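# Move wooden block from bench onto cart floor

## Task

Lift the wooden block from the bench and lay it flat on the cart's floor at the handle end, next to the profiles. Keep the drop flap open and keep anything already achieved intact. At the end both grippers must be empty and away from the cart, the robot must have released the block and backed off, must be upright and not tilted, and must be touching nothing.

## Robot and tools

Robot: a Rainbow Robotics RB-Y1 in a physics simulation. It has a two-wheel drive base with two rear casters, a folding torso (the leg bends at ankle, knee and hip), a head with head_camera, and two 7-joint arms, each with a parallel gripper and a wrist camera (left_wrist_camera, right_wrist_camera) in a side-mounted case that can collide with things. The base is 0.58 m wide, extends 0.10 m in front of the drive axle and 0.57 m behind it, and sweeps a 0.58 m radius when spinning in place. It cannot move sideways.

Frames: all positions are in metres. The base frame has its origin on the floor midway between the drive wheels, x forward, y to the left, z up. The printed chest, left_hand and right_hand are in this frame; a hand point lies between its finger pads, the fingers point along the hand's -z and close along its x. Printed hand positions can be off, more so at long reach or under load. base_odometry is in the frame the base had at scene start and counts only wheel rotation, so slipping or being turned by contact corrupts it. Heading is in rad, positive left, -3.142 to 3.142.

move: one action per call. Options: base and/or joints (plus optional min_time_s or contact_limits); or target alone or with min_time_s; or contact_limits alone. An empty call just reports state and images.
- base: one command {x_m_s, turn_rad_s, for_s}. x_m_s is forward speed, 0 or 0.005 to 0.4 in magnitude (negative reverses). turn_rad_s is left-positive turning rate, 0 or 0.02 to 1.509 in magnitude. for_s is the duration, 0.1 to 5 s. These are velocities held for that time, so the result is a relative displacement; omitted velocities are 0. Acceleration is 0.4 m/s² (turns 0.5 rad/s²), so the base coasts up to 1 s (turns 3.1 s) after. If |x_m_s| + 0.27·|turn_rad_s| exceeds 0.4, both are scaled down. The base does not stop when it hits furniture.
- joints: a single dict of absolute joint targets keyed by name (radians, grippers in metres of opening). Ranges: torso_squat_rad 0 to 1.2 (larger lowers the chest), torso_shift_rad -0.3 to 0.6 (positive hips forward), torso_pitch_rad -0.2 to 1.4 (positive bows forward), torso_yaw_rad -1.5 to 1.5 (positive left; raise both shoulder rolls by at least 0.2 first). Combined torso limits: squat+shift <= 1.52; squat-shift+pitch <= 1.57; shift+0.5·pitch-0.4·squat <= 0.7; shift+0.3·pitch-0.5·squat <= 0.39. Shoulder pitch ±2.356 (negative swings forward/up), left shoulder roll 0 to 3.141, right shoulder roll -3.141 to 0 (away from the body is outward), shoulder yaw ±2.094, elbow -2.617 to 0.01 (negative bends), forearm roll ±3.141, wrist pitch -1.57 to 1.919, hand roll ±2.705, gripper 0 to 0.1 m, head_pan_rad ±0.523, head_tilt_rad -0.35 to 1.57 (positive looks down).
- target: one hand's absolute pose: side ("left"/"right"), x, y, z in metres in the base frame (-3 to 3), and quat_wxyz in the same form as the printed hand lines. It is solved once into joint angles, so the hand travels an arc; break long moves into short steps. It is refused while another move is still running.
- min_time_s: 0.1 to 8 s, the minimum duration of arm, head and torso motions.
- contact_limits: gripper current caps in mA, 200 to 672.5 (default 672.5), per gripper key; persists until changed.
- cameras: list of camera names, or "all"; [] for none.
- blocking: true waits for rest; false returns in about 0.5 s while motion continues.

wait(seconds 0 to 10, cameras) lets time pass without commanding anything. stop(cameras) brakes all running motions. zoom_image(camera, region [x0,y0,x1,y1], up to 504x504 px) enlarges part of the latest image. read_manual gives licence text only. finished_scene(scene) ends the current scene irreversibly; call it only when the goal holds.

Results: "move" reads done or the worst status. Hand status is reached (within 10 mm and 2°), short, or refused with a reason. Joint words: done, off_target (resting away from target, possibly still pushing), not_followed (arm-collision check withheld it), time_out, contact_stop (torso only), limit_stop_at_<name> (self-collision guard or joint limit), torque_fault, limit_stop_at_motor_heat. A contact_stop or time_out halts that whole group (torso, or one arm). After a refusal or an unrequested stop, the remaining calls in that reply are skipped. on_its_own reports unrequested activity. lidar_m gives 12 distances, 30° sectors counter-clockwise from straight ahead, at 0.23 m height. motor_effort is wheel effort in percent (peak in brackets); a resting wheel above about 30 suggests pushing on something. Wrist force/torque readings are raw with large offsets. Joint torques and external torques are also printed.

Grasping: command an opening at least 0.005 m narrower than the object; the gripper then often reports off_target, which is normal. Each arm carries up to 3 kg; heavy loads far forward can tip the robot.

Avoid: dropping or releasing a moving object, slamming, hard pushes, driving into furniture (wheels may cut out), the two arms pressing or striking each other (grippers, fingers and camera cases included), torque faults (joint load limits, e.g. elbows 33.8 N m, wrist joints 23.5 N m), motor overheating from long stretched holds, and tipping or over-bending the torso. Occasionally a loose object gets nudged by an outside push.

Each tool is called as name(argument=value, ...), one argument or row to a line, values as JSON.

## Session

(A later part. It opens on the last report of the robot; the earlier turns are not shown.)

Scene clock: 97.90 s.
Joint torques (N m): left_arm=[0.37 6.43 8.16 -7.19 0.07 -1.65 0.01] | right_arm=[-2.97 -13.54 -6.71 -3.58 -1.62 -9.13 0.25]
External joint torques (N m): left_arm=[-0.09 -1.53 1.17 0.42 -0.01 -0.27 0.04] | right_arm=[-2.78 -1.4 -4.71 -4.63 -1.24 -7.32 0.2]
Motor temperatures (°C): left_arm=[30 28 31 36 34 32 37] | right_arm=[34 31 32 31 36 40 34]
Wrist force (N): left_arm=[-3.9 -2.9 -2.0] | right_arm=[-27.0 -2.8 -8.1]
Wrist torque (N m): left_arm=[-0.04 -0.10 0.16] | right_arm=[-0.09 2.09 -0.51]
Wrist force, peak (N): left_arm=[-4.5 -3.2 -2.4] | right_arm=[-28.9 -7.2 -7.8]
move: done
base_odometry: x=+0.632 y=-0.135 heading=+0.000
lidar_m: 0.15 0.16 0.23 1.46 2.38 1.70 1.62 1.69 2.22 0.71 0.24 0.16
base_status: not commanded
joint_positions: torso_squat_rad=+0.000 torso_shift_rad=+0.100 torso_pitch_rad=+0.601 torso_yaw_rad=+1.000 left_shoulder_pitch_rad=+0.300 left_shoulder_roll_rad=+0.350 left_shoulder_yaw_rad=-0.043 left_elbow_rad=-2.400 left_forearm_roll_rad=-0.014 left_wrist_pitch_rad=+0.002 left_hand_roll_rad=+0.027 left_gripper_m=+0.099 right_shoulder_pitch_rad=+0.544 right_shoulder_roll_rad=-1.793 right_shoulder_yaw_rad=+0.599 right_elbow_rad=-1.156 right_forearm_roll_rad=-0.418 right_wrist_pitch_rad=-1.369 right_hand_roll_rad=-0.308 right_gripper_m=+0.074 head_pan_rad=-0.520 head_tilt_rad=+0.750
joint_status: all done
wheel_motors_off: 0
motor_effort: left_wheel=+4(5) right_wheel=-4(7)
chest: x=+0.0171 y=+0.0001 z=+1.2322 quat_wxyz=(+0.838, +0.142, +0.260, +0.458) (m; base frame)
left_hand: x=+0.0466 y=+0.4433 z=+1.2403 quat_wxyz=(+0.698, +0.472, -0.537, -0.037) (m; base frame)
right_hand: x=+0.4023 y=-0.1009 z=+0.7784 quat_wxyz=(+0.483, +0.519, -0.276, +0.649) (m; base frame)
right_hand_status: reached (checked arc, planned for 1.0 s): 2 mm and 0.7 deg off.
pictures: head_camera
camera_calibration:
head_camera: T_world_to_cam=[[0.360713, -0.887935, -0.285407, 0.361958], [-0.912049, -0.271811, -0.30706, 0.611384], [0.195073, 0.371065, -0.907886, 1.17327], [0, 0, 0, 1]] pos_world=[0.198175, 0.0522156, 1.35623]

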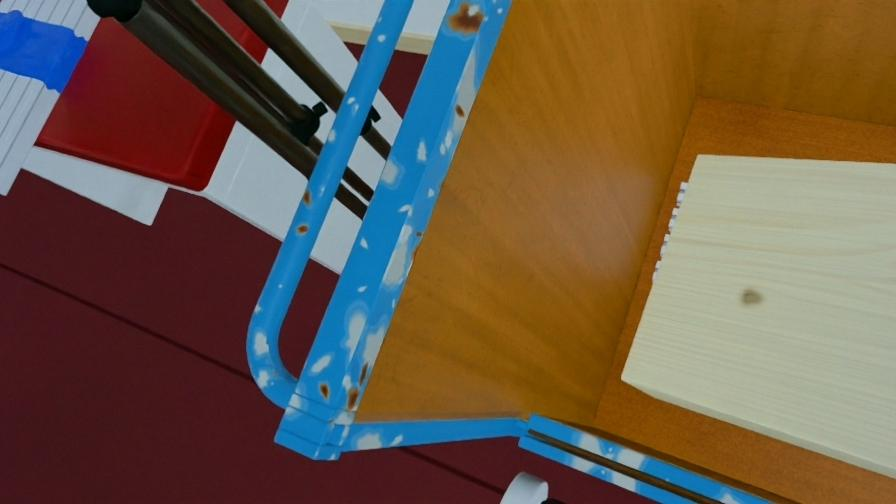

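move(
  joints={"torso_squat_rad":0.8},
  cameras=["head_camera"],
)

zoom_image(
  camera="head_camera",
  region=[496, 100, 896, 325],
)

Scene clock: 103.10 s.
Joint torques (N m): left_arm=[0.64 6.22 8.16 -7.3 0.03 -1.62 0] | right_arm=[-3.35 -13.82 -6.26 -3.51 -1.42 -9.01 0.31]
External joint torques (N m): left_arm=[0.18 -1.73 1.18 0.32 -0.06 -0.23 0.03] | right_arm=[-3.16 -1.67 -4.26 -4.57 -1.12 -7.18 0.26]
Motor temperatures (°C): left_arm=[30 28 31 36 34 32 37] | right_arm=[34 31 32 31 36 40 34]
Wrist force (N): left_arm=[-3.4 -3.2 -1.4] | right_arm=[-26.5 -3.1 -7.7]
Wrist torque (N m): left_arm=[0.03 -0.06 0.14] | right_arm=[-0.31 1.99 -0.51]
Wrist force, peak (N): left_arm=[-4.5 -3.2 -2.1] | right_arm=[-27.8 -3.6 -8.3]
move: done
base_odometry: x=+0.632 y=-0.135 heading=+0.000
lidar_m: 0.15 0.16 0.22 1.45 2.38 1.69 1.61 1.68 2.24 0.72 0.24 0.16
base_status: not commanded
joint_positions: torso_squat_rad=+0.800 torso_shift_rad=+0.100 torso_pitch_rad=+0.601 torso_yaw_rad=+1.000 left_shoulder_pitch_rad=+0.300 left_shoulder_roll_rad=+0.350 left_shoulder_yaw_rad=-0.043 left_elbow_rad=-2.400 left_forearm_roll_rad=-0.014 left_wrist_pitch_rad=+0.002 left_hand_roll_rad=+0.027 left_gripper_m=+0.099 right_shoulder_pitch_rad=+0.544 right_shoulder_roll_rad=-1.793 right_shoulder_yaw_rad=+0.599 right_elbow_rad=-1.156 right_forearm_roll_rad=-0.418 right_wrist_pitch_rad=-1.369 right_hand_roll_rad=-0.308 right_gripper_m=+0.074 head_pan_rad=-0.520 head_tilt_rad=+0.750
joint_status: all done
wheel_motors_off: 0
motor_effort: left_wheel=+3(6) right_wheel=-5(6)
chest: x=-0.0042 y=+0.0001 z=+1.0210 quat_wxyz=(+0.838, +0.142, +0.260, +0.458) (m; base frame)
left_hand: x=+0.0253 y=+0.4433 z=+1.0292 quat_wxyz=(+0.698, +0.472, -0.537, -0.037) (m; base frame)
right_hand: x=+0.3811 y=-0.1009 z=+0.5673 quat_wxyz=(+0.483, +0.519, -0.276, +0.649) (m; base frame)
pictures: head_camera
camera_calibration:
head_camera: T_world_to_cam=[[0.360771, -0.88792, -0.285382, 0.309299], [-0.912001, -0.271823, -0.30719, 0.527158], [0.195186, 0.371094, -0.90785, 0.985766], [0, 0, 0, 1]] pos_world=[0.176775, 0.0521155, 1.14513]

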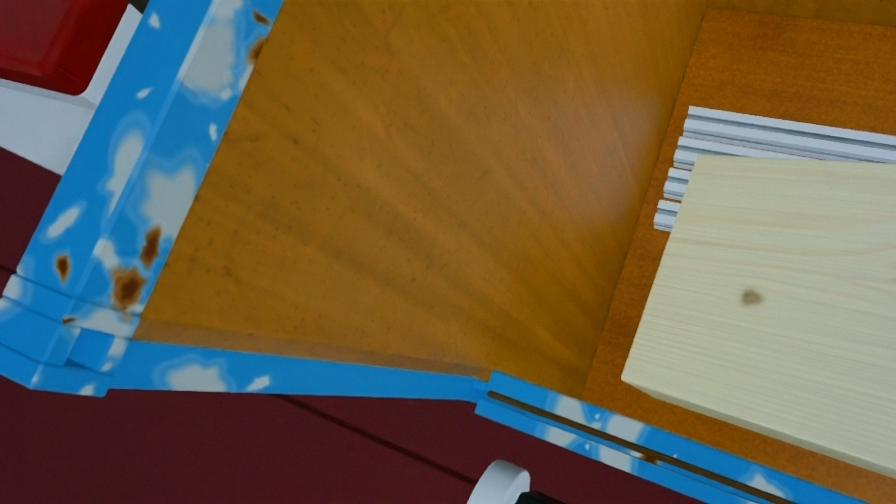

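Scaled by 1.260 from the camera's 896x504 image, which has a finer 1280x720 frame.

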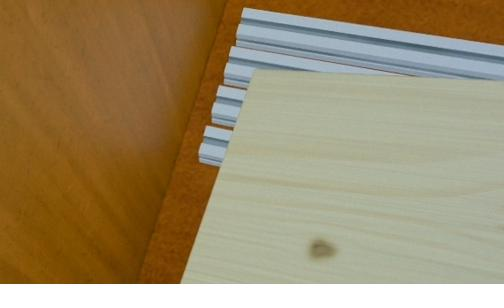

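move(
  joints={"torso_squat_rad":1.0},
  cameras=[],
)

move(
  target={"side":"right","x":0.371,"y":-0.10,"z":0.435,"quat_wxyz":[0.4845,0.515,-0.2792,0.6497]},
  min_time_s=0.8,
  cameras=["head_camera"],
)

zoom_image(
  camera="head_camera",
  region=[496, 100, 896, 325],
)

Scene clock: 110.13 s.
Joint torques (N m): left_arm=[0.31 6.36 7.93 -7.14 0 -1.49 0.01] | right_arm=[-3.32 -14.05 -6.37 -3.62 -1.61 -9.08 0.28]
External joint torques (N m): left_arm=[-0.15 -1.59 0.95 0.47 -0.09 -0.11 0.04] | right_arm=[-3.13 -1.91 -4.37 -4.67 -1.3 -7.26 0.24]
Motor temperatures (°C): left_arm=[30 28 31 36 34 32 37] | right_arm=[34 31 32 31 36 40 34]
Wrist force (N): left_arm=[-3.4 -3.4 -1.7] | right_arm=[-26.7 -3.9 -8.2]
Wrist torque (N m): left_arm=[0.03 -0.03 0.18] | right_arm=[-0.21 2.00 -0.50]
Wrist force, peak (N): left_arm=[-4.9 -3.2 -1.8] | right_arm=[-27.9 -3.1 -8.5]
move: done
base_odometry: x=+0.632 y=-0.135 heading=+0.000
lidar_m: 0.14 0.16 0.23 1.45 2.38 1.69 1.61 1.68 2.23 0.72 0.24 0.17
base_status: not commanded
joint_positions: torso_squat_rad=+1.000 torso_shift_rad=+0.100 torso_pitch_rad=+0.601 torso_yaw_rad=+1.000 left_shoulder_pitch_rad=+0.300 left_shoulder_roll_rad=+0.350 left_shoulder_yaw_rad=-0.043 left_elbow_rad=-2.400 left_forearm_roll_rad=-0.014 left_wrist_pitch_rad=+0.002 left_hand_roll_rad=+0.027 left_gripper_m=+0.099 right_shoulder_pitch_rad=+0.544 right_shoulder_roll_rad=-1.793 right_shoulder_yaw_rad=+0.599 right_elbow_rad=-1.156 right_forearm_roll_rad=-0.418 right_wrist_pitch_rad=-1.369 right_hand_roll_rad=-0.308 right_gripper_m=+0.074 head_pan_rad=-0.520 head_tilt_rad=+0.750
joint_status: all done
wheel_motors_off: 0
motor_effort: left_wheel=+4(5) right_wheel=-5(7)
chest: x=-0.0152 y=+0.0001 z=+0.9121 quat_wxyz=(+0.838, +0.142, +0.260, +0.458) (m; base frame)
left_hand: x=+0.0143 y=+0.4433 z=+0.9202 quat_wxyz=(+0.698, +0.472, -0.537, -0.037) (m; base frame)
right_hand: x=+0.3701 y=-0.1009 z=+0.4584 quat_wxyz=(+0.483, +0.519, -0.276, +0.649) (m; base frame)
pictures: none
No camera images: "cameras" was empty.

Scene clock: 111.27 s.
Joint torques (N m): left_arm=[0.54 6.38 8.27 -7.24 -0.03 -1.7 -0.07] | right_arm=[-5.11 -14.4 -7.84 -3.03 -2.36 -8.77 0.26]
External joint torques (N m): left_arm=[0.08 -1.58 1.29 0.38 -0.12 -0.31 -0.05] | right_arm=[-5.57 -0.95 -5.2 -4.08 -1.9 -6.99 0.21]
Motor temperatures (°C): left_arm=[30 28 31 36 34 32 37] | right_arm=[34 31 32 31 36 40 34]
Wrist force (N): left_arm=[-4.0 -2.8 -1.8] | right_arm=[-27.0 -3.3 -8.5]
Wrist torque (N m): left_arm=[-0.03 -0.12 0.16] | right_arm=[-0.28 1.97 -0.52]
Wrist force, peak (N): left_arm=[-4.5 -3.5 -1.4] | right_arm=[-28.5 -3.0 -9.4]
move: done
base_odometry: x=+0.632 y=-0.135 heading=+0.000
lidar_m: 0.15 0.16 0.22 1.46 2.39 1.69 1.61 1.68 2.24 0.73 0.24 0.17
base_status: not commanded
joint_positions: torso_squat_rad=+1.000 torso_shift_rad=+0.100 torso_pitch_rad=+0.601 torso_yaw_rad=+1.000 left_shoulder_pitch_rad=+0.300 left_shoulder_roll_rad=+0.350 left_shoulder_yaw_rad=-0.043 left_elbow_rad=-2.400 left_forearm_roll_rad=-0.014 left_wrist_pitch_rad=+0.002 left_hand_roll_rad=+0.027 left_gripper_m=+0.099 right_shoulder_pitch_rad=+0.414 right_shoulder_roll_rad=-1.667 right_shoulder_yaw_rad=+0.592 right_elbow_rad=-1.032 right_forearm_roll_rad=-0.265 right_wrist_pitch_rad=-1.357 right_hand_roll_rad=-0.392 right_gripper_m=+0.074 head_pan_rad=-0.520 head_tilt_rad=+0.750
joint_status: all done
wheel_motors_off: 0
motor_effort: left_wheel=+5(5) right_wheel=-4(6)
chest: x=-0.0152 y=+0.0001 z=+0.9121 quat_wxyz=(+0.838, +0.142, +0.260, +0.458) (m; base frame)
left_hand: x=+0.0143 y=+0.4433 z=+0.9202 quat_wxyz=(+0.698, +0.472, -0.537, -0.037) (m; base frame)
right_hand: x=+0.3701 y=-0.1011 z=+0.4340 quat_wxyz=(+0.488, +0.511, -0.277, +0.651) (m; base frame)
right_hand_status: reached (checked arc, planned for 0.8 s): 2 mm and 0.6 deg off.
pictures: head_camera
camera_calibration:
head_camera: T_world_to_cam=[[0.360798, -0.887911, -0.285373, 0.282111], [-0.911991, -0.27185, -0.307199, 0.483743], [0.195187, 0.371094, -0.90785, 0.888937], [0, 0, 0, 1]] pos_world=[0.165875, 0.0521154, 1.03613]

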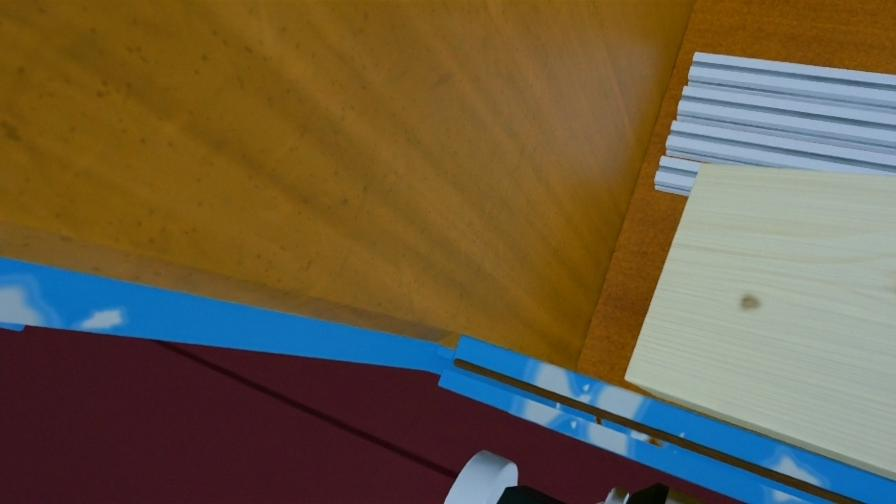

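Scaled by 1.260 from the camera's 896x504 image, which has a finer 1280x720 frame.

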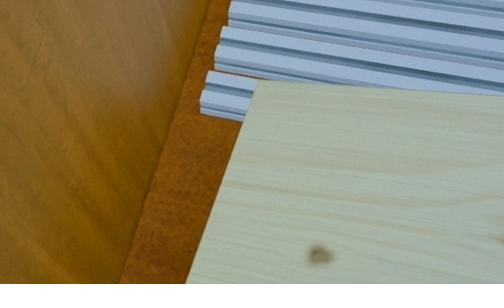

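move(
  target={"side":"right","x":0.3685,"y":-0.10,"z":0.418,"quat_wxyz":[0.4845,0.515,-0.2792,0.6497]},
  min_time_s=1,
  cameras=[],
)

move(
  target={"side":"right","x":0.3685,"y":-0.10,"z":0.407,"quat_wxyz":[0.4845,0.515,-0.2792,0.6497]},
  min_time_s=1.2,
  cameras=["head_camera"],
)

zoom_image(
  camera="head_camera",
  region=[496, 100, 896, 325],
)

Scene clock: 115.50 s.
Joint torques (N m): left_arm=[0.53 6.45 7.99 -7.13 0.07 -1.58 -0.17] | right_arm=[-5.15 -14.74 -5.35 -2.86 -2.78 -8.74 0.19]
External joint torques (N m): left_arm=[0.07 -1.51 1.01 0.48 -0.02 -0.19 -0.14] | right_arm=[-5.9 -0.39 -2.53 -3.98 -2.21 -6.99 0.14]
Motor temperatures (°C): left_arm=[30 28 31 36 34 32 37] | right_arm=[34 31 32 30 36 40 34]
Wrist force (N): left_arm=[-4.5 -3.0 -1.4] | right_arm=[-26.5 -2.9 -8.4]
Wrist torque (N m): left_arm=[-0.01 -0.17 0.14] | right_arm=[-0.33 1.97 -0.52]
Wrist force, peak (N): left_arm=[-4.3 -3.5 -2.1] | right_arm=[-27.2 -2.1 -8.6]
move: done
base_odometry: x=+0.632 y=-0.135 heading=+0.000
lidar_m: 0.15 0.15 0.22 1.46 2.39 1.68 1.61 1.69 2.26 0.71 0.24 0.16
base_status: not commanded
joint_positions: torso_squat_rad=+1.000 torso_shift_rad=+0.100 torso_pitch_rad=+0.601 torso_yaw_rad=+1.000 left_shoulder_pitch_rad=+0.300 left_shoulder_roll_rad=+0.350 left_shoulder_yaw_rad=-0.043 left_elbow_rad=-2.400 left_forearm_roll_rad=-0.014 left_wrist_pitch_rad=+0.002 left_hand_roll_rad=+0.027 left_gripper_m=+0.099 right_shoulder_pitch_rad=+0.296 right_shoulder_roll_rad=-1.572 right_shoulder_yaw_rad=+0.611 right_elbow_rad=-0.908 right_forearm_roll_rad=-0.154 right_wrist_pitch_rad=-1.391 right_hand_roll_rad=-0.444 right_gripper_m=+0.074 head_pan_rad=-0.520 head_tilt_rad=+0.750
joint_status: all done
wheel_motors_off: 0
motor_effort: left_wheel=+4(5) right_wheel=-4(6)
chest: x=-0.0152 y=+0.0001 z=+0.9121 quat_wxyz=(+0.838, +0.142, +0.260, +0.458) (m; base frame)
left_hand: x=+0.0143 y=+0.4433 z=+0.9202 quat_wxyz=(+0.698, +0.472, -0.537, -0.037) (m; base frame)
right_hand: x=+0.3680 y=-0.1009 z=+0.4172 quat_wxyz=(+0.487, +0.513, -0.278, +0.651) (m; base frame)
right_hand_status: reached (checked arc, planned for 1.0 s): 1 mm and 0.4 deg off.
pictures: none
No camera images: "cameras" was empty.

Scene clock: 117.03 s.
Joint torques (N m): left_arm=[0.34 6.78 8.04 -7.31 0.05 -1.69 -0.04] | right_arm=[-4.78 -15.39 -5.15 -2.61 -2.91 -8.62 0.2]
External joint torques (N m): left_arm=[-0.12 -1.17 1.06 0.3 -0.04 -0.3 -0.01] | right_arm=[-5.58 -0.47 -2.31 -3.88 -2.29 -6.89 0.15]
Motor temperatures (°C): left_arm=[30 28 31 36 34 32 37] | right_arm=[34 31 32 30 36 40 34]
Wrist force (N): left_arm=[-3.9 -3.0 -1.2] | right_arm=[-26.7 -3.4 -8.2]
Wrist torque (N m): left_arm=[-0.04 -0.10 0.16] | right_arm=[-0.28 1.95 -0.51]
Wrist force, peak (N): left_arm=[-4.3 -3.7 -1.3] | right_arm=[-27.4 -3.3 -7.9]
move: done
base_odometry: x=+0.632 y=-0.135 heading=+0.000
lidar_m: 0.15 0.16 0.21 1.46 2.38 1.68 1.61 1.68 2.24 0.73 0.24 0.16
base_status: not commanded
joint_positions: torso_squat_rad=+1.000 torso_shift_rad=+0.100 torso_pitch_rad=+0.601 torso_yaw_rad=+1.000 left_shoulder_pitch_rad=+0.300 left_shoulder_roll_rad=+0.350 left_shoulder_yaw_rad=-0.043 left_elbow_rad=-2.400 left_forearm_roll_rad=-0.014 left_wrist_pitch_rad=+0.002 left_hand_roll_rad=+0.027 left_gripper_m=+0.099 right_shoulder_pitch_rad=+0.206 right_shoulder_roll_rad=-1.508 right_shoulder_yaw_rad=+0.633 right_elbow_rad=-0.800 right_forearm_roll_rad=-0.084 right_wrist_pitch_rad=-1.433 right_hand_roll_rad=-0.474 right_gripper_m=+0.074 head_pan_rad=-0.520 head_tilt_rad=+0.750
joint_status: all done
wheel_motors_off: 0
motor_effort: left_wheel=+4(5) right_wheel=-6(6)
chest: x=-0.0152 y=+0.0001 z=+0.9121 quat_wxyz=(+0.838, +0.142, +0.260, +0.458) (m; base frame)
left_hand: x=+0.0143 y=+0.4433 z=+0.9202 quat_wxyz=(+0.698, +0.472, -0.537, -0.037) (m; base frame)
right_hand: x=+0.3681 y=-0.1009 z=+0.4063 quat_wxyz=(+0.486, +0.513, -0.278, +0.651) (m; base frame)
right_hand_status: reached (checked arc, planned for 1.2 s): 1 mm and 0.3 deg off.
pictures: head_camera
camera_calibration:
head_camera: T_world_to_cam=[[0.360798, -0.887911, -0.285373, 0.282111], [-0.911991, -0.27185, -0.307199, 0.483743], [0.195187, 0.371094, -0.90785, 0.888937], [0, 0, 0, 1]] pos_world=[0.165875, 0.0521154, 1.03613]

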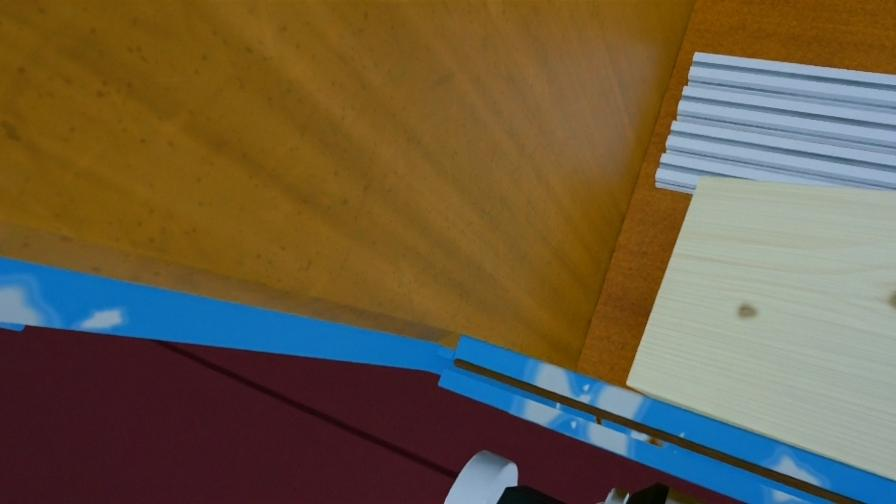

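Scaled by 1.260 from the camera's 896x504 image, which has a finer 1280x720 frame.

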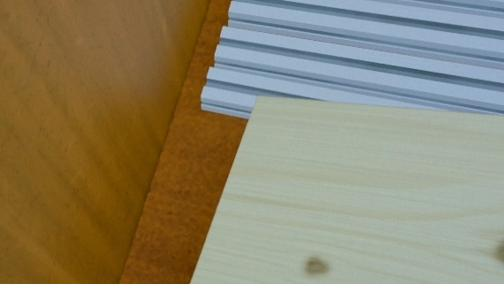

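move(
  target={"side":"right","x":0.3685,"y":-0.10,"z":0.397,"quat_wxyz":[0.4845,0.515,-0.2792,0.6497]},
  min_time_s=1.2,
  cameras=["head_camera"],
)

zoom_image(
  camera="head_camera",
  region=[496, 100, 896, 325],
)

Scene clock: 119.43 s.
Joint torques (N m): left_arm=[0.42 6.58 8.1 -7.15 -0.07 -1.6 -0.07] | right_arm=[-0.99 -12.8 -1.26 1.27 0.62 -1.02 0.59]
External joint torques (N m): left_arm=[-0.03 -1.37 1.12 0.47 -0.16 -0.21 -0.04] | right_arm=[-1.66 2.5 1.5 -0.19 1.29 0.7 0.55]
Motor temperatures (°C): left_arm=[30 28 31 36 34 32 37] | right_arm=[34 31 32 30 36 40 34]
Wrist force (N): left_arm=[-3.3 -3.2 -2.3] | right_arm=[-9.4 -4.4 6.0]
Wrist torque (N m): left_arm=[0.03 -0.06 0.15] | right_arm=[-0.06 -2.05 -0.95]
Wrist force, peak (N): left_arm=[-4.4 -3.7 -1.8] | right_arm=[-27.1 -3.1 -8.9]
move: done
base_odometry: x=+0.632 y=-0.135 heading=+0.000
lidar_m: 0.14 0.15 0.22 1.46 2.39 1.70 1.60 1.68 2.24 0.73 0.23 0.16
base_status: not commanded
joint_positions: torso_squat_rad=+1.000 torso_shift_rad=+0.100 torso_pitch_rad=+0.600 torso_yaw_rad=+1.000 left_shoulder_pitch_rad=+0.300 left_shoulder_roll_rad=+0.350 left_shoulder_yaw_rad=-0.043 left_elbow_rad=-2.400 left_forearm_roll_rad=-0.014 left_wrist_pitch_rad=+0.002 left_hand_roll_rad=+0.027 left_gripper_m=+0.099 right_shoulder_pitch_rad=+0.121 right_shoulder_roll_rad=-1.449 right_shoulder_yaw_rad=+0.655 right_elbow_rad=-0.689 right_forearm_roll_rad=-0.026 right_wrist_pitch_rad=-1.481 right_hand_roll_rad=-0.493 right_gripper_m=+0.074 head_pan_rad=-0.520 head_tilt_rad=+0.750
joint_status: all done
wheel_motors_off: 0
motor_effort: left_wheel=+3(5) right_wheel=-5(7)
chest: x=-0.0154 y=+0.0001 z=+0.9122 quat_wxyz=(+0.838, +0.142, +0.260, +0.458) (m; base frame)
left_hand: x=+0.0141 y=+0.4433 z=+0.9203 quat_wxyz=(+0.698, +0.472, -0.537, -0.037) (m; base frame)
right_hand: x=+0.3688 y=-0.1001 z=+0.3975 quat_wxyz=(+0.485, +0.514, -0.279, +0.650) (m; base frame)
right_hand_status: reached (checked arc, planned for 1.2 s): 1 mm and 0.2 deg off.
pictures: head_camera
camera_calibration:
head_camera: T_world_to_cam=[[0.360882, -0.887931, -0.285205, 0.282053], [-0.911874, -0.271822, -0.307568, 0.483983], [0.195574, 0.371067, -0.907778, 0.88902], [0, 0, 0, 1]] pos_world=[0.165675, 0.0521155, 1.03633]

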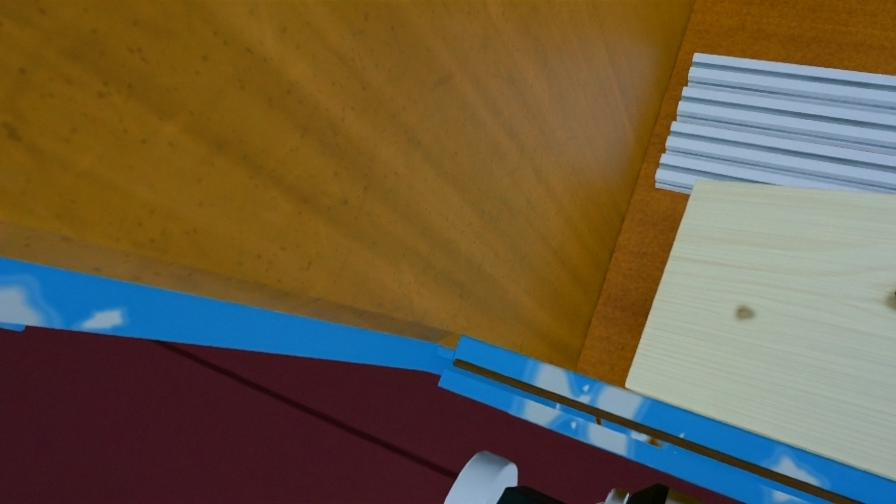

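Scaled by 1.260 from the camera's 896x504 image, which has a finer 1280x720 frame.

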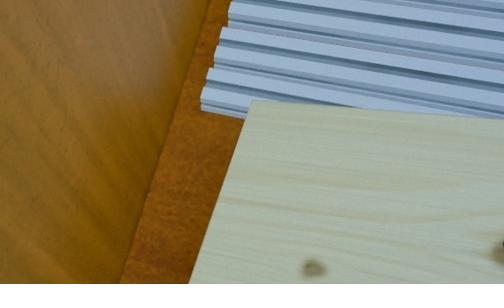

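move(
  joints={"right_gripper_m":0.08},
  cameras=[],
)

move(
  joints={"right_gripper_m":0.1},
  cameras=[],
)

move(
  target={"side":"right","x":0.371,"y":-0.110,"z":0.373,"quat_wxyz":[0.5276,0.4709,-0.2215,0.6716]},
  min_time_s=2,
  cameras=["head_camera","right_wrist_camera"],
)

Scene clock: 123.03 s.
Joint torques (N m): left_arm=[0.4 6.41 7.96 -7.27 0.03 -1.63 -0.02] | right_arm=[-1.36 -14.48 -2.51 0.76 -1.12 -3.48 0.41]
External joint torques (N m): left_arm=[-0.05 -1.54 0.98 0.35 -0.06 -0.24 0.01] | right_arm=[-2.04 0.82 0.24 -0.7 -0.44 -1.76 0.36]
Motor temperatures (°C): left_arm=[30 28 31 36 34 32 37] | right_arm=[34 31 32 30 36 40 34]
Wrist force (N): left_arm=[-3.8 -2.8 -1.5] | right_arm=[-15.0 -1.0 -2.8]
Wrist torque (N m): left_arm=[-0.03 -0.09 0.13] | right_arm=[-0.20 -0.40 -0.14]
Wrist force, peak (N): left_arm=[-3.9 -3.8 -2.4] | right_arm=[-16.2 -1.4 -2.5]
move: done
base_odometry: x=+0.632 y=-0.135 heading=+0.000
lidar_m: 0.15 0.16 0.22 1.45 2.39 1.70 1.61 1.68 2.23 0.72 0.24 0.17
base_status: not commanded
joint_positions: torso_squat_rad=+1.000 torso_shift_rad=+0.100 torso_pitch_rad=+0.600 torso_yaw_rad=+1.000 left_shoulder_pitch_rad=+0.300 left_shoulder_roll_rad=+0.350 left_shoulder_yaw_rad=-0.043 left_elbow_rad=-2.400 left_forearm_roll_rad=-0.014 left_wrist_pitch_rad=+0.002 left_hand_roll_rad=+0.027 left_gripper_m=+0.099 right_shoulder_pitch_rad=+0.121 right_shoulder_roll_rad=-1.448 right_shoulder_yaw_rad=+0.655 right_elbow_rad=-0.689 right_forearm_roll_rad=-0.025 right_wrist_pitch_rad=-1.480 right_hand_roll_rad=-0.493 right_gripper_m=+0.080 head_pan_rad=-0.520 head_tilt_rad=+0.750
joint_status: all done
wheel_motors_off: 0
motor_effort: left_wheel=+5(5) right_wheel=-4(5)
chest: x=-0.0154 y=+0.0001 z=+0.9122 quat_wxyz=(+0.838, +0.142, +0.260, +0.458) (m; base frame)
left_hand: x=+0.0141 y=+0.4433 z=+0.9203 quat_wxyz=(+0.698, +0.472, -0.537, -0.037) (m; base frame)
right_hand: x=+0.3685 y=-0.1002 z=+0.3972 quat_wxyz=(+0.485, +0.514, -0.279, +0.650) (m; base frame)
pictures: none
No camera images: "cameras" was empty.

Scene clock: 123.70 s.
Joint torques (N m): left_arm=[0.51 6.26 7.75 -7.07 0.11 -1.7 0] | right_arm=[-0.96 -15.23 -2.58 0.82 -1.18 -3.56 0.37]
External joint torques (N m): left_arm=[0.05 -1.7 0.77 0.55 0.02 -0.32 0.03] | right_arm=[-1.65 0.06 0.17 -0.63 -0.51 -1.84 0.32]
Motor temperatures (°C): left_arm=[30 28 31 36 34 32 37] | right_arm=[34 31 31 30 36 40 34]
Wrist force (N): left_arm=[-3.7 -3.5 -1.6] | right_arm=[-15.2 -1.2 -4.3]
Wrist torque (N m): left_arm=[0.08 -0.10 0.13] | right_arm=[-0.10 -0.55 -0.13]
Wrist force, peak (N): left_arm=[-4.1 -3.9 -2.3] | right_arm=[-15.7 -0.9 -5.4]
move: done
base_odometry: x=+0.632 y=-0.135 heading=+0.000
lidar_m: 0.15 0.16 0.22 1.44 2.40 1.70 1.61 1.68 2.22 0.72 0.25 0.16
base_status: not commanded
joint_positions: torso_squat_rad=+1.000 torso_shift_rad=+0.100 torso_pitch_rad=+0.600 torso_yaw_rad=+1.000 left_shoulder_pitch_rad=+0.300 left_shoulder_roll_rad=+0.350 left_shoulder_yaw_rad=-0.043 left_elbow_rad=-2.400 left_forearm_roll_rad=-0.014 left_wrist_pitch_rad=+0.002 left_hand_roll_rad=+0.027 left_gripper_m=+0.099 right_shoulder_pitch_rad=+0.121 right_shoulder_roll_rad=-1.448 right_shoulder_yaw_rad=+0.655 right_elbow_rad=-0.689 right_forearm_roll_rad=-0.025 right_wrist_pitch_rad=-1.480 right_hand_roll_rad=-0.493 right_gripper_m=+0.099 head_pan_rad=-0.520 head_tilt_rad=+0.750
joint_status: all done
wheel_motors_off: 0
motor_effort: left_wheel=+4(5) right_wheel=-5(6)
chest: x=-0.0154 y=+0.0001 z=+0.9122 quat_wxyz=(+0.838, +0.142, +0.260, +0.458) (m; base frame)
left_hand: x=+0.0141 y=+0.4433 z=+0.9203 quat_wxyz=(+0.698, +0.472, -0.537, -0.037) (m; base frame)
right_hand: x=+0.3684 y=-0.1002 z=+0.3972 quat_wxyz=(+0.485, +0.514, -0.279, +0.650) (m; base frame)
pictures: none
No camera images: "cameras" was empty.

Scene clock: 126.03 s.
Joint torques (N m): left_arm=[-0.02 6.31 7.9 -7.24 0.02 -1.69 -0.01] | right_arm=[1.56 -18.77 -2.16 -0.13 -0.8 -3.5 -0.36]
External joint torques (N m): left_arm=[-0.48 -1.64 0.92 0.38 -0.07 -0.3 0.02] | right_arm=[1.06 -3.39 0.62 -1.51 -0.2 -1.88 -0.4]
Motor temperatures (°C): left_arm=[30 28 31 36 34 32 37] | right_arm=[34 31 31 30 36 39 34]
Wrist force (N): left_arm=[-4.2 -3.0 -1.9] | right_arm=[-14.0 -2.6 -6.2]
Wrist torque (N m): left_arm=[0.00 -0.17 0.19] | right_arm=[-0.25 -0.35 0.03]
Wrist force, peak (N): left_arm=[-4.8 -3.1 -2.3] | right_arm=[-14.8 -3.3 -6.6]
move: done
base_odometry: x=+0.632 y=-0.135 heading=+0.000
lidar_m: 0.15 0.16 0.21 1.46 2.40 1.70 1.62 1.68 2.23 0.73 0.24 0.16
base_status: not commanded
joint_positions: torso_squat_rad=+1.000 torso_shift_rad=+0.100 torso_pitch_rad=+0.600 torso_yaw_rad=+1.000 left_shoulder_pitch_rad=+0.300 left_shoulder_roll_rad=+0.350 left_shoulder_yaw_rad=-0.043 left_elbow_rad=-2.400 left_forearm_roll_rad=-0.014 left_wrist_pitch_rad=+0.002 left_hand_roll_rad=+0.027 left_gripper_m=+0.099 right_shoulder_pitch_rad=+0.153 right_shoulder_roll_rad=-1.504 right_shoulder_yaw_rad=+0.681 right_elbow_rad=-0.780 right_forearm_roll_rad=-0.010 right_wrist_pitch_rad=-1.305 right_hand_roll_rad=-0.567 right_gripper_m=+0.099 head_pan_rad=-0.520 head_tilt_rad=+0.750
joint_status: all done
wheel_motors_off: 0
motor_effort: left_wheel=+5(5) right_wheel=-6(6)
chest: x=-0.0154 y=+0.0001 z=+0.9122 quat_wxyz=(+0.838, +0.142, +0.260, +0.458) (m; base frame)
left_hand: x=+0.0141 y=+0.4433 z=+0.9203 quat_wxyz=(+0.698, +0.472, -0.537, -0.037) (m; base frame)
right_hand: x=+0.3708 y=-0.1099 z=+0.3728 quat_wxyz=(+0.527, +0.473, -0.222, +0.671) (m; base frame)
right_hand_status: reached (checked arc, planned for 2.0 s): 0 mm and 0.3 deg off.
pictures: head_camera, right_wrist_camera
camera_calibration:
head_camera: T_world_to_cam=[[0.360882, -0.887931, -0.285205, 0.282053], [-0.911874, -0.271822, -0.307568, 0.483983], [0.195574, 0.371067, -0.907778, 0.88902], [0, 0, 0, 1]] pos_world=[0.165675, 0.0521155, 1.03633]
right_wrist_camera: T_world_to_cam=[[0.0141851, -0.465734, -0.884811, 0.272165], [-0.586321, -0.720676, 0.369939, 0.0273425], [-0.809955, 0.513536, -0.283292, 0.534555], [0, 0, 0, 1]] pos_world=[0.445136, -0.128052, 0.382135]

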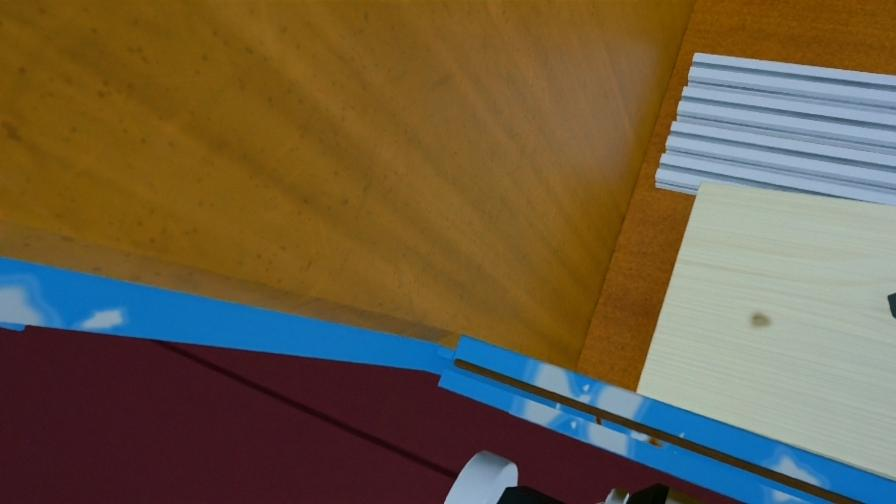

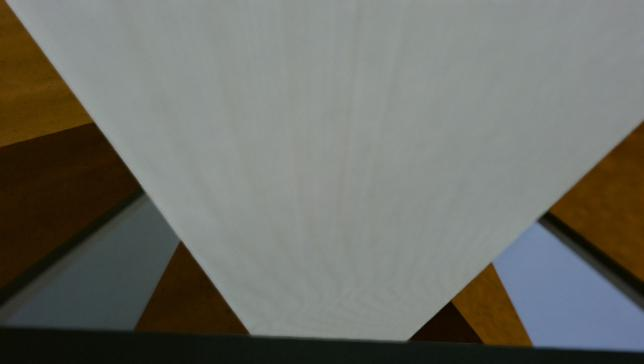

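move(
  target={"side":"right","x":0.401,"y":-0.170,"z":0.408,"quat_wxyz":[0.5276,0.4709,-0.2215,0.6716]},
  min_time_s=2.5,
  cameras=["head_camera","right_wrist_camera"],
)

Scene clock: 130.10 s.
Joint torques (N m): left_arm=[0.47 6.42 8.19 -7.14 -0.04 -1.6 -0.12] | right_arm=[3.19 -18.42 -3.91 4.53 -1.09 -1.8 0.21]
External joint torques (N m): left_arm=[0.02 -1.53 1.21 0.48 -0.13 -0.21 -0.09] | right_arm=[1.46 -2.23 -1.73 1.33 -0.45 -0.18 0.17]
Motor temperatures (°C): left_arm=[30 28 31 36 34 32 37] | right_arm=[34 31 31 30 36 39 34]
Wrist force (N): left_arm=[-3.5 -2.8 -1.1] | right_arm=[-5.4 -0.1 -2.0]
Wrist torque (N m): left_arm=[-0.01 -0.03 0.11] | right_arm=[-0.12 -0.25 -0.08]
Wrist force, peak (N): left_arm=[-4.5 -3.3 -2.2] | right_arm=[-14.9 -0.8 -8.0]
move: done
base_odometry: x=+0.632 y=-0.135 heading=+0.000
lidar_m: 0.15 0.16 0.22 1.45 2.39 1.71 1.61 1.67 2.24 0.72 0.24 0.15
base_status: not commanded
joint_positions: torso_squat_rad=+1.000 torso_shift_rad=+0.100 torso_pitch_rad=+0.600 torso_yaw_rad=+1.000 left_shoulder_pitch_rad=+0.300 left_shoulder_roll_rad=+0.350 left_shoulder_yaw_rad=-0.043 left_elbow_rad=-2.400 left_forearm_roll_rad=-0.014 left_wrist_pitch_rad=+0.002 left_hand_roll_rad=+0.027 left_gripper_m=+0.099 right_shoulder_pitch_rad=+0.245 right_shoulder_roll_rad=-1.555 right_shoulder_yaw_rad=+0.665 right_elbow_rad=-0.605 right_forearm_roll_rad=-0.078 right_wrist_pitch_rad=-1.523 right_hand_roll_rad=-0.546 right_gripper_m=+0.099 head_pan_rad=-0.520 head_tilt_rad=+0.750
joint_status: all done
wheel_motors_off: 0
motor_effort: left_wheel=+4(5) right_wheel=-4(7)
chest: x=-0.0154 y=+0.0001 z=+0.9122 quat_wxyz=(+0.838, +0.142, +0.259, +0.458) (m; base frame)
left_hand: x=+0.0141 y=+0.4433 z=+0.9203 quat_wxyz=(+0.698, +0.472, -0.538, -0.037) (m; base frame)
right_hand: x=+0.4003 y=-0.1695 z=+0.4081 quat_wxyz=(+0.530, +0.465, -0.221, +0.673) (m; base frame)
right_hand_status: reached (checked arc, planned for 2.5 s): 1 mm and 0.7 deg off.
pictures: head_camera, right_wrist_camera
camera_calibration:
head_camera: T_world_to_cam=[[0.360934, -0.887918, -0.285182, 0.282056], [-0.91183, -0.271828, -0.307695, 0.484016], [0.195687, 0.371095, -0.907742, 0.888981], [0, 0, 0, 1]] pos_world=[0.165574, 0.0521155, 1.03633]
right_wrist_camera: T_world_to_cam=[[0.020644, -0.477634, -0.878316, 0.267984], [-0.593156, -0.713042, 0.373815, -0.00887522], [-0.804823, 0.513261, -0.298031, 0.602978], [0, 0, 0, 1]] pos_world=[0.474494, -0.187815, 0.418399]

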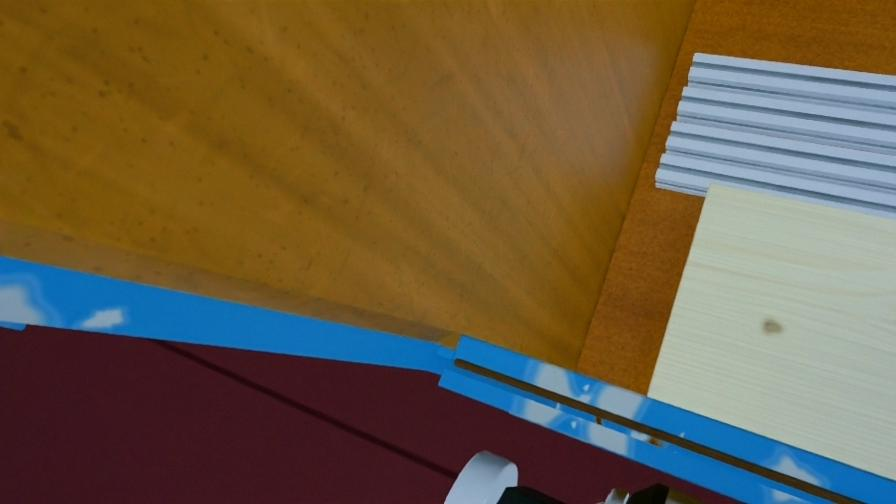

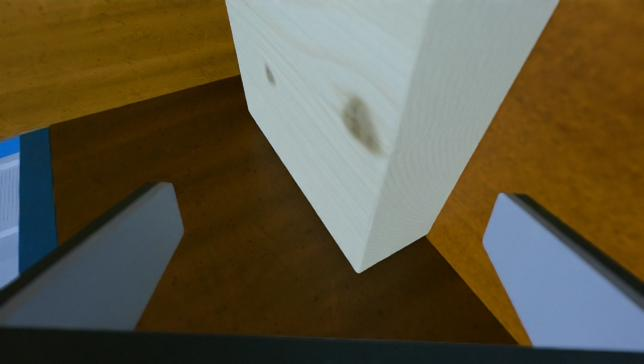

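move(
  joints={"torso_squat_rad":0.05,"head_tilt_rad":0.95},
  cameras=["head_camera"],
)

move(
  base={"x_m_s":-0.35,"for_s":1.3},
  joints={"torso_pitch_rad":0.4,"torso_shift_rad":0.0},
  cameras=["head_camera"],
)

Scene clock: 135.70 s.
Joint torques (N m): left_arm=[0.32 6.78 7.89 -7.18 0.05 -1.72 -0.08] | right_arm=[3.87 -17.96 -3.79 4.12 -1.04 -1.93 0.34]
External joint torques (N m): left_arm=[-0.14 -1.18 0.91 0.44 -0.04 -0.33 -0.05] | right_arm=[2.14 -1.76 -1.6 0.92 -0.4 -0.31 0.3]
Motor temperatures (°C): left_arm=[30 28 31 36 34 32 37] | right_arm=[34 31 31 30 35 39 34]
Wrist force (N): left_arm=[-3.6 -3.2 -2.5] | right_arm=[-6.4 0.3 -2.2]
Wrist torque (N m): left_arm=[0.01 -0.07 0.20] | right_arm=[-0.16 -0.38 -0.11]
Wrist force, peak (N): left_arm=[-4.7 -3.6 -1.6] | right_arm=[-6.6 0.2 -1.9]
move: done
base_odometry: x=+0.632 y=-0.135 heading=+0.000
lidar_m: 0.14 0.16 0.23 1.46 2.39 1.69 1.61 1.68 2.25 0.73 0.24 0.17
base_status: not commanded
joint_positions: torso_squat_rad=+0.050 torso_shift_rad=+0.100 torso_pitch_rad=+0.600 torso_yaw_rad=+1.000 left_shoulder_pitch_rad=+0.300 left_shoulder_roll_rad=+0.350 left_shoulder_yaw_rad=-0.043 left_elbow_rad=-2.400 left_forearm_roll_rad=-0.014 left_wrist_pitch_rad=+0.002 left_hand_roll_rad=+0.027 left_gripper_m=+0.099 right_shoulder_pitch_rad=+0.245 right_shoulder_roll_rad=-1.555 right_shoulder_yaw_rad=+0.665 right_elbow_rad=-0.605 right_forearm_roll_rad=-0.078 right_wrist_pitch_rad=-1.523 right_hand_roll_rad=-0.546 right_gripper_m=+0.099 head_pan_rad=-0.520 head_tilt_rad=+0.950
joint_status: all done
wheel_motors_off: 0
motor_effort: left_wheel=+5(6) right_wheel=-4(7)
chest: x=+0.0166 y=+0.0001 z=+1.2315 quat_wxyz=(+0.838, +0.142, +0.259, +0.458) (m; base frame)
left_hand: x=+0.0461 y=+0.4433 z=+1.2396 quat_wxyz=(+0.698, +0.472, -0.538, -0.037) (m; base frame)
right_hand: x=+0.4324 y=-0.1694 z=+0.7274 quat_wxyz=(+0.530, +0.465, -0.221, +0.673) (m; base frame)
pictures: head_camera
camera_calibration:
head_camera: T_world_to_cam=[[0.35714, -0.89078, -0.281, 0.356392], [-0.933965, -0.336501, -0.120315, 0.355326], [0.012617, 0.305414, -0.952136, 1.26107], [0, 0, 0, 1]] pos_world=[0.188669, 0.0518878, 1.3436]

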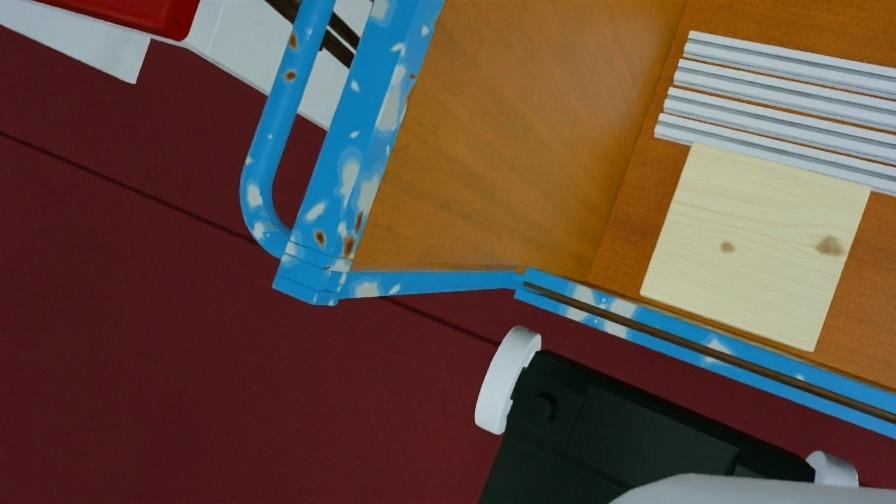

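Scene clock: 138.23 s.
Joint torques (N m): left_arm=[-1.63 5.64 6.85 -8.11 0 -1.78 -0.09] | right_arm=[1.23 -20.36 -4.29 4.77 -1.09 -1.39 0.26]
External joint torques (N m): left_arm=[0.04 -1.09 0.89 0.46 -0.08 -0.27 -0.06] | right_arm=[0.86 -0.7 -1.11 0.77 -0.14 0.02 0.22]
Motor temperatures (°C): left_arm=[30 28 31 36 34 32 37] | right_arm=[34 31 31 30 35 38 34]
Wrist force (N): left_arm=[-4.8 -2.4 -0.7] | right_arm=[-5.9 1.1 -2.6]
Wrist torque (N m): left_arm=[0.01 -0.18 0.17] | right_arm=[-0.17 -0.27 -0.08]
Wrist force, peak (N): left_arm=[-4.1 -3.3 -2.9] | right_arm=[-6.3 1.1 -2.7]
move: done
base_odometry: x=+0.177 y=-0.135 heading=+0.001
lidar_m: 0.60 0.63 1.60 4.90 1.70 1.21 1.15 1.22 1.64 4.09 0.90 0.64
base_status: done (sent for 1.3 of 1.3 s)
joint_positions: torso_squat_rad=+0.050 torso_shift_rad=+0.000 torso_pitch_rad=+0.400 torso_yaw_rad=+1.000 left_shoulder_pitch_rad=+0.300 left_shoulder_roll_rad=+0.350 left_shoulder_yaw_rad=-0.043 left_elbow_rad=-2.400 left_forearm_roll_rad=-0.014 left_wrist_pitch_rad=+0.002 left_hand_roll_rad=+0.027 left_gripper_m=+0.099 right_shoulder_pitch_rad=+0.246 right_shoulder_roll_rad=-1.555 right_shoulder_yaw_rad=+0.665 right_elbow_rad=-0.605 right_forearm_roll_rad=-0.078 right_wrist_pitch_rad=-1.523 right_hand_roll_rad=-0.546 right_gripper_m=+0.099 head_pan_rad=-0.520 head_tilt_rad=+0.950
joint_status: all done
wheel_motors_off: 0
motor_effort: left_wheel=+16(45) right_wheel=-15(31)
chest: x=-0.1075 y=+0.0001 z=+1.2646 quat_wxyz=(+0.860, +0.095, +0.174, +0.470) (m; base frame)
left_hand: x=-0.0802 y=+0.4433 z=+1.2785 quat_wxyz=(+0.641, +0.473, -0.605, +0.010) (m; base frame)
right_hand: x=+0.4003 y=-0.1695 z=+0.8534 quat_wxyz=(+0.506, +0.396, -0.273, +0.717) (m; base frame)
pictures: head_camera
camera_calibration:
head_camera: T_world_to_cam=[[0.405896, -0.890776, -0.204368, 0.318376], [-0.891386, -0.336513, -0.303629, 0.47975], [0.201693, 0.305413, -0.930614, 1.28729], [0, 0, 0, 1]] pos_world=[0.0387772, 0.0518878, 1.40871]

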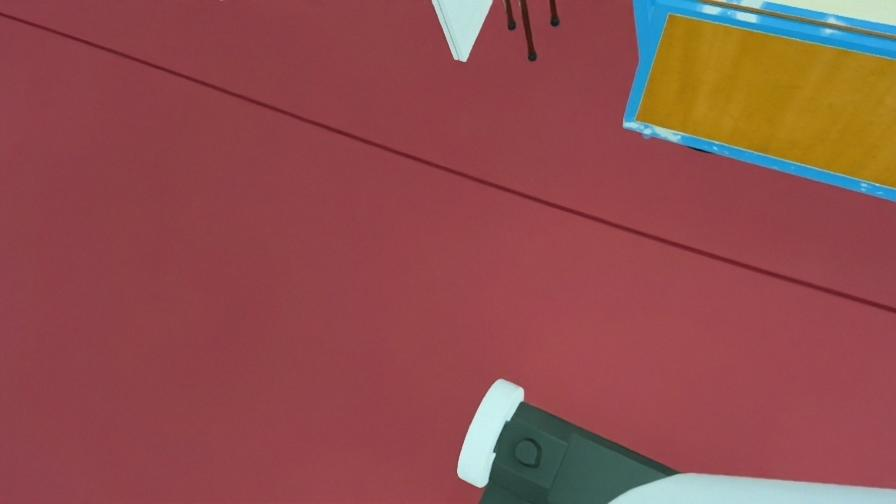

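Block sits flat beside the profiles, and the robot is clear of the cart.

finished_scene(
  scene=2,
)

The scene is finished: the task was done.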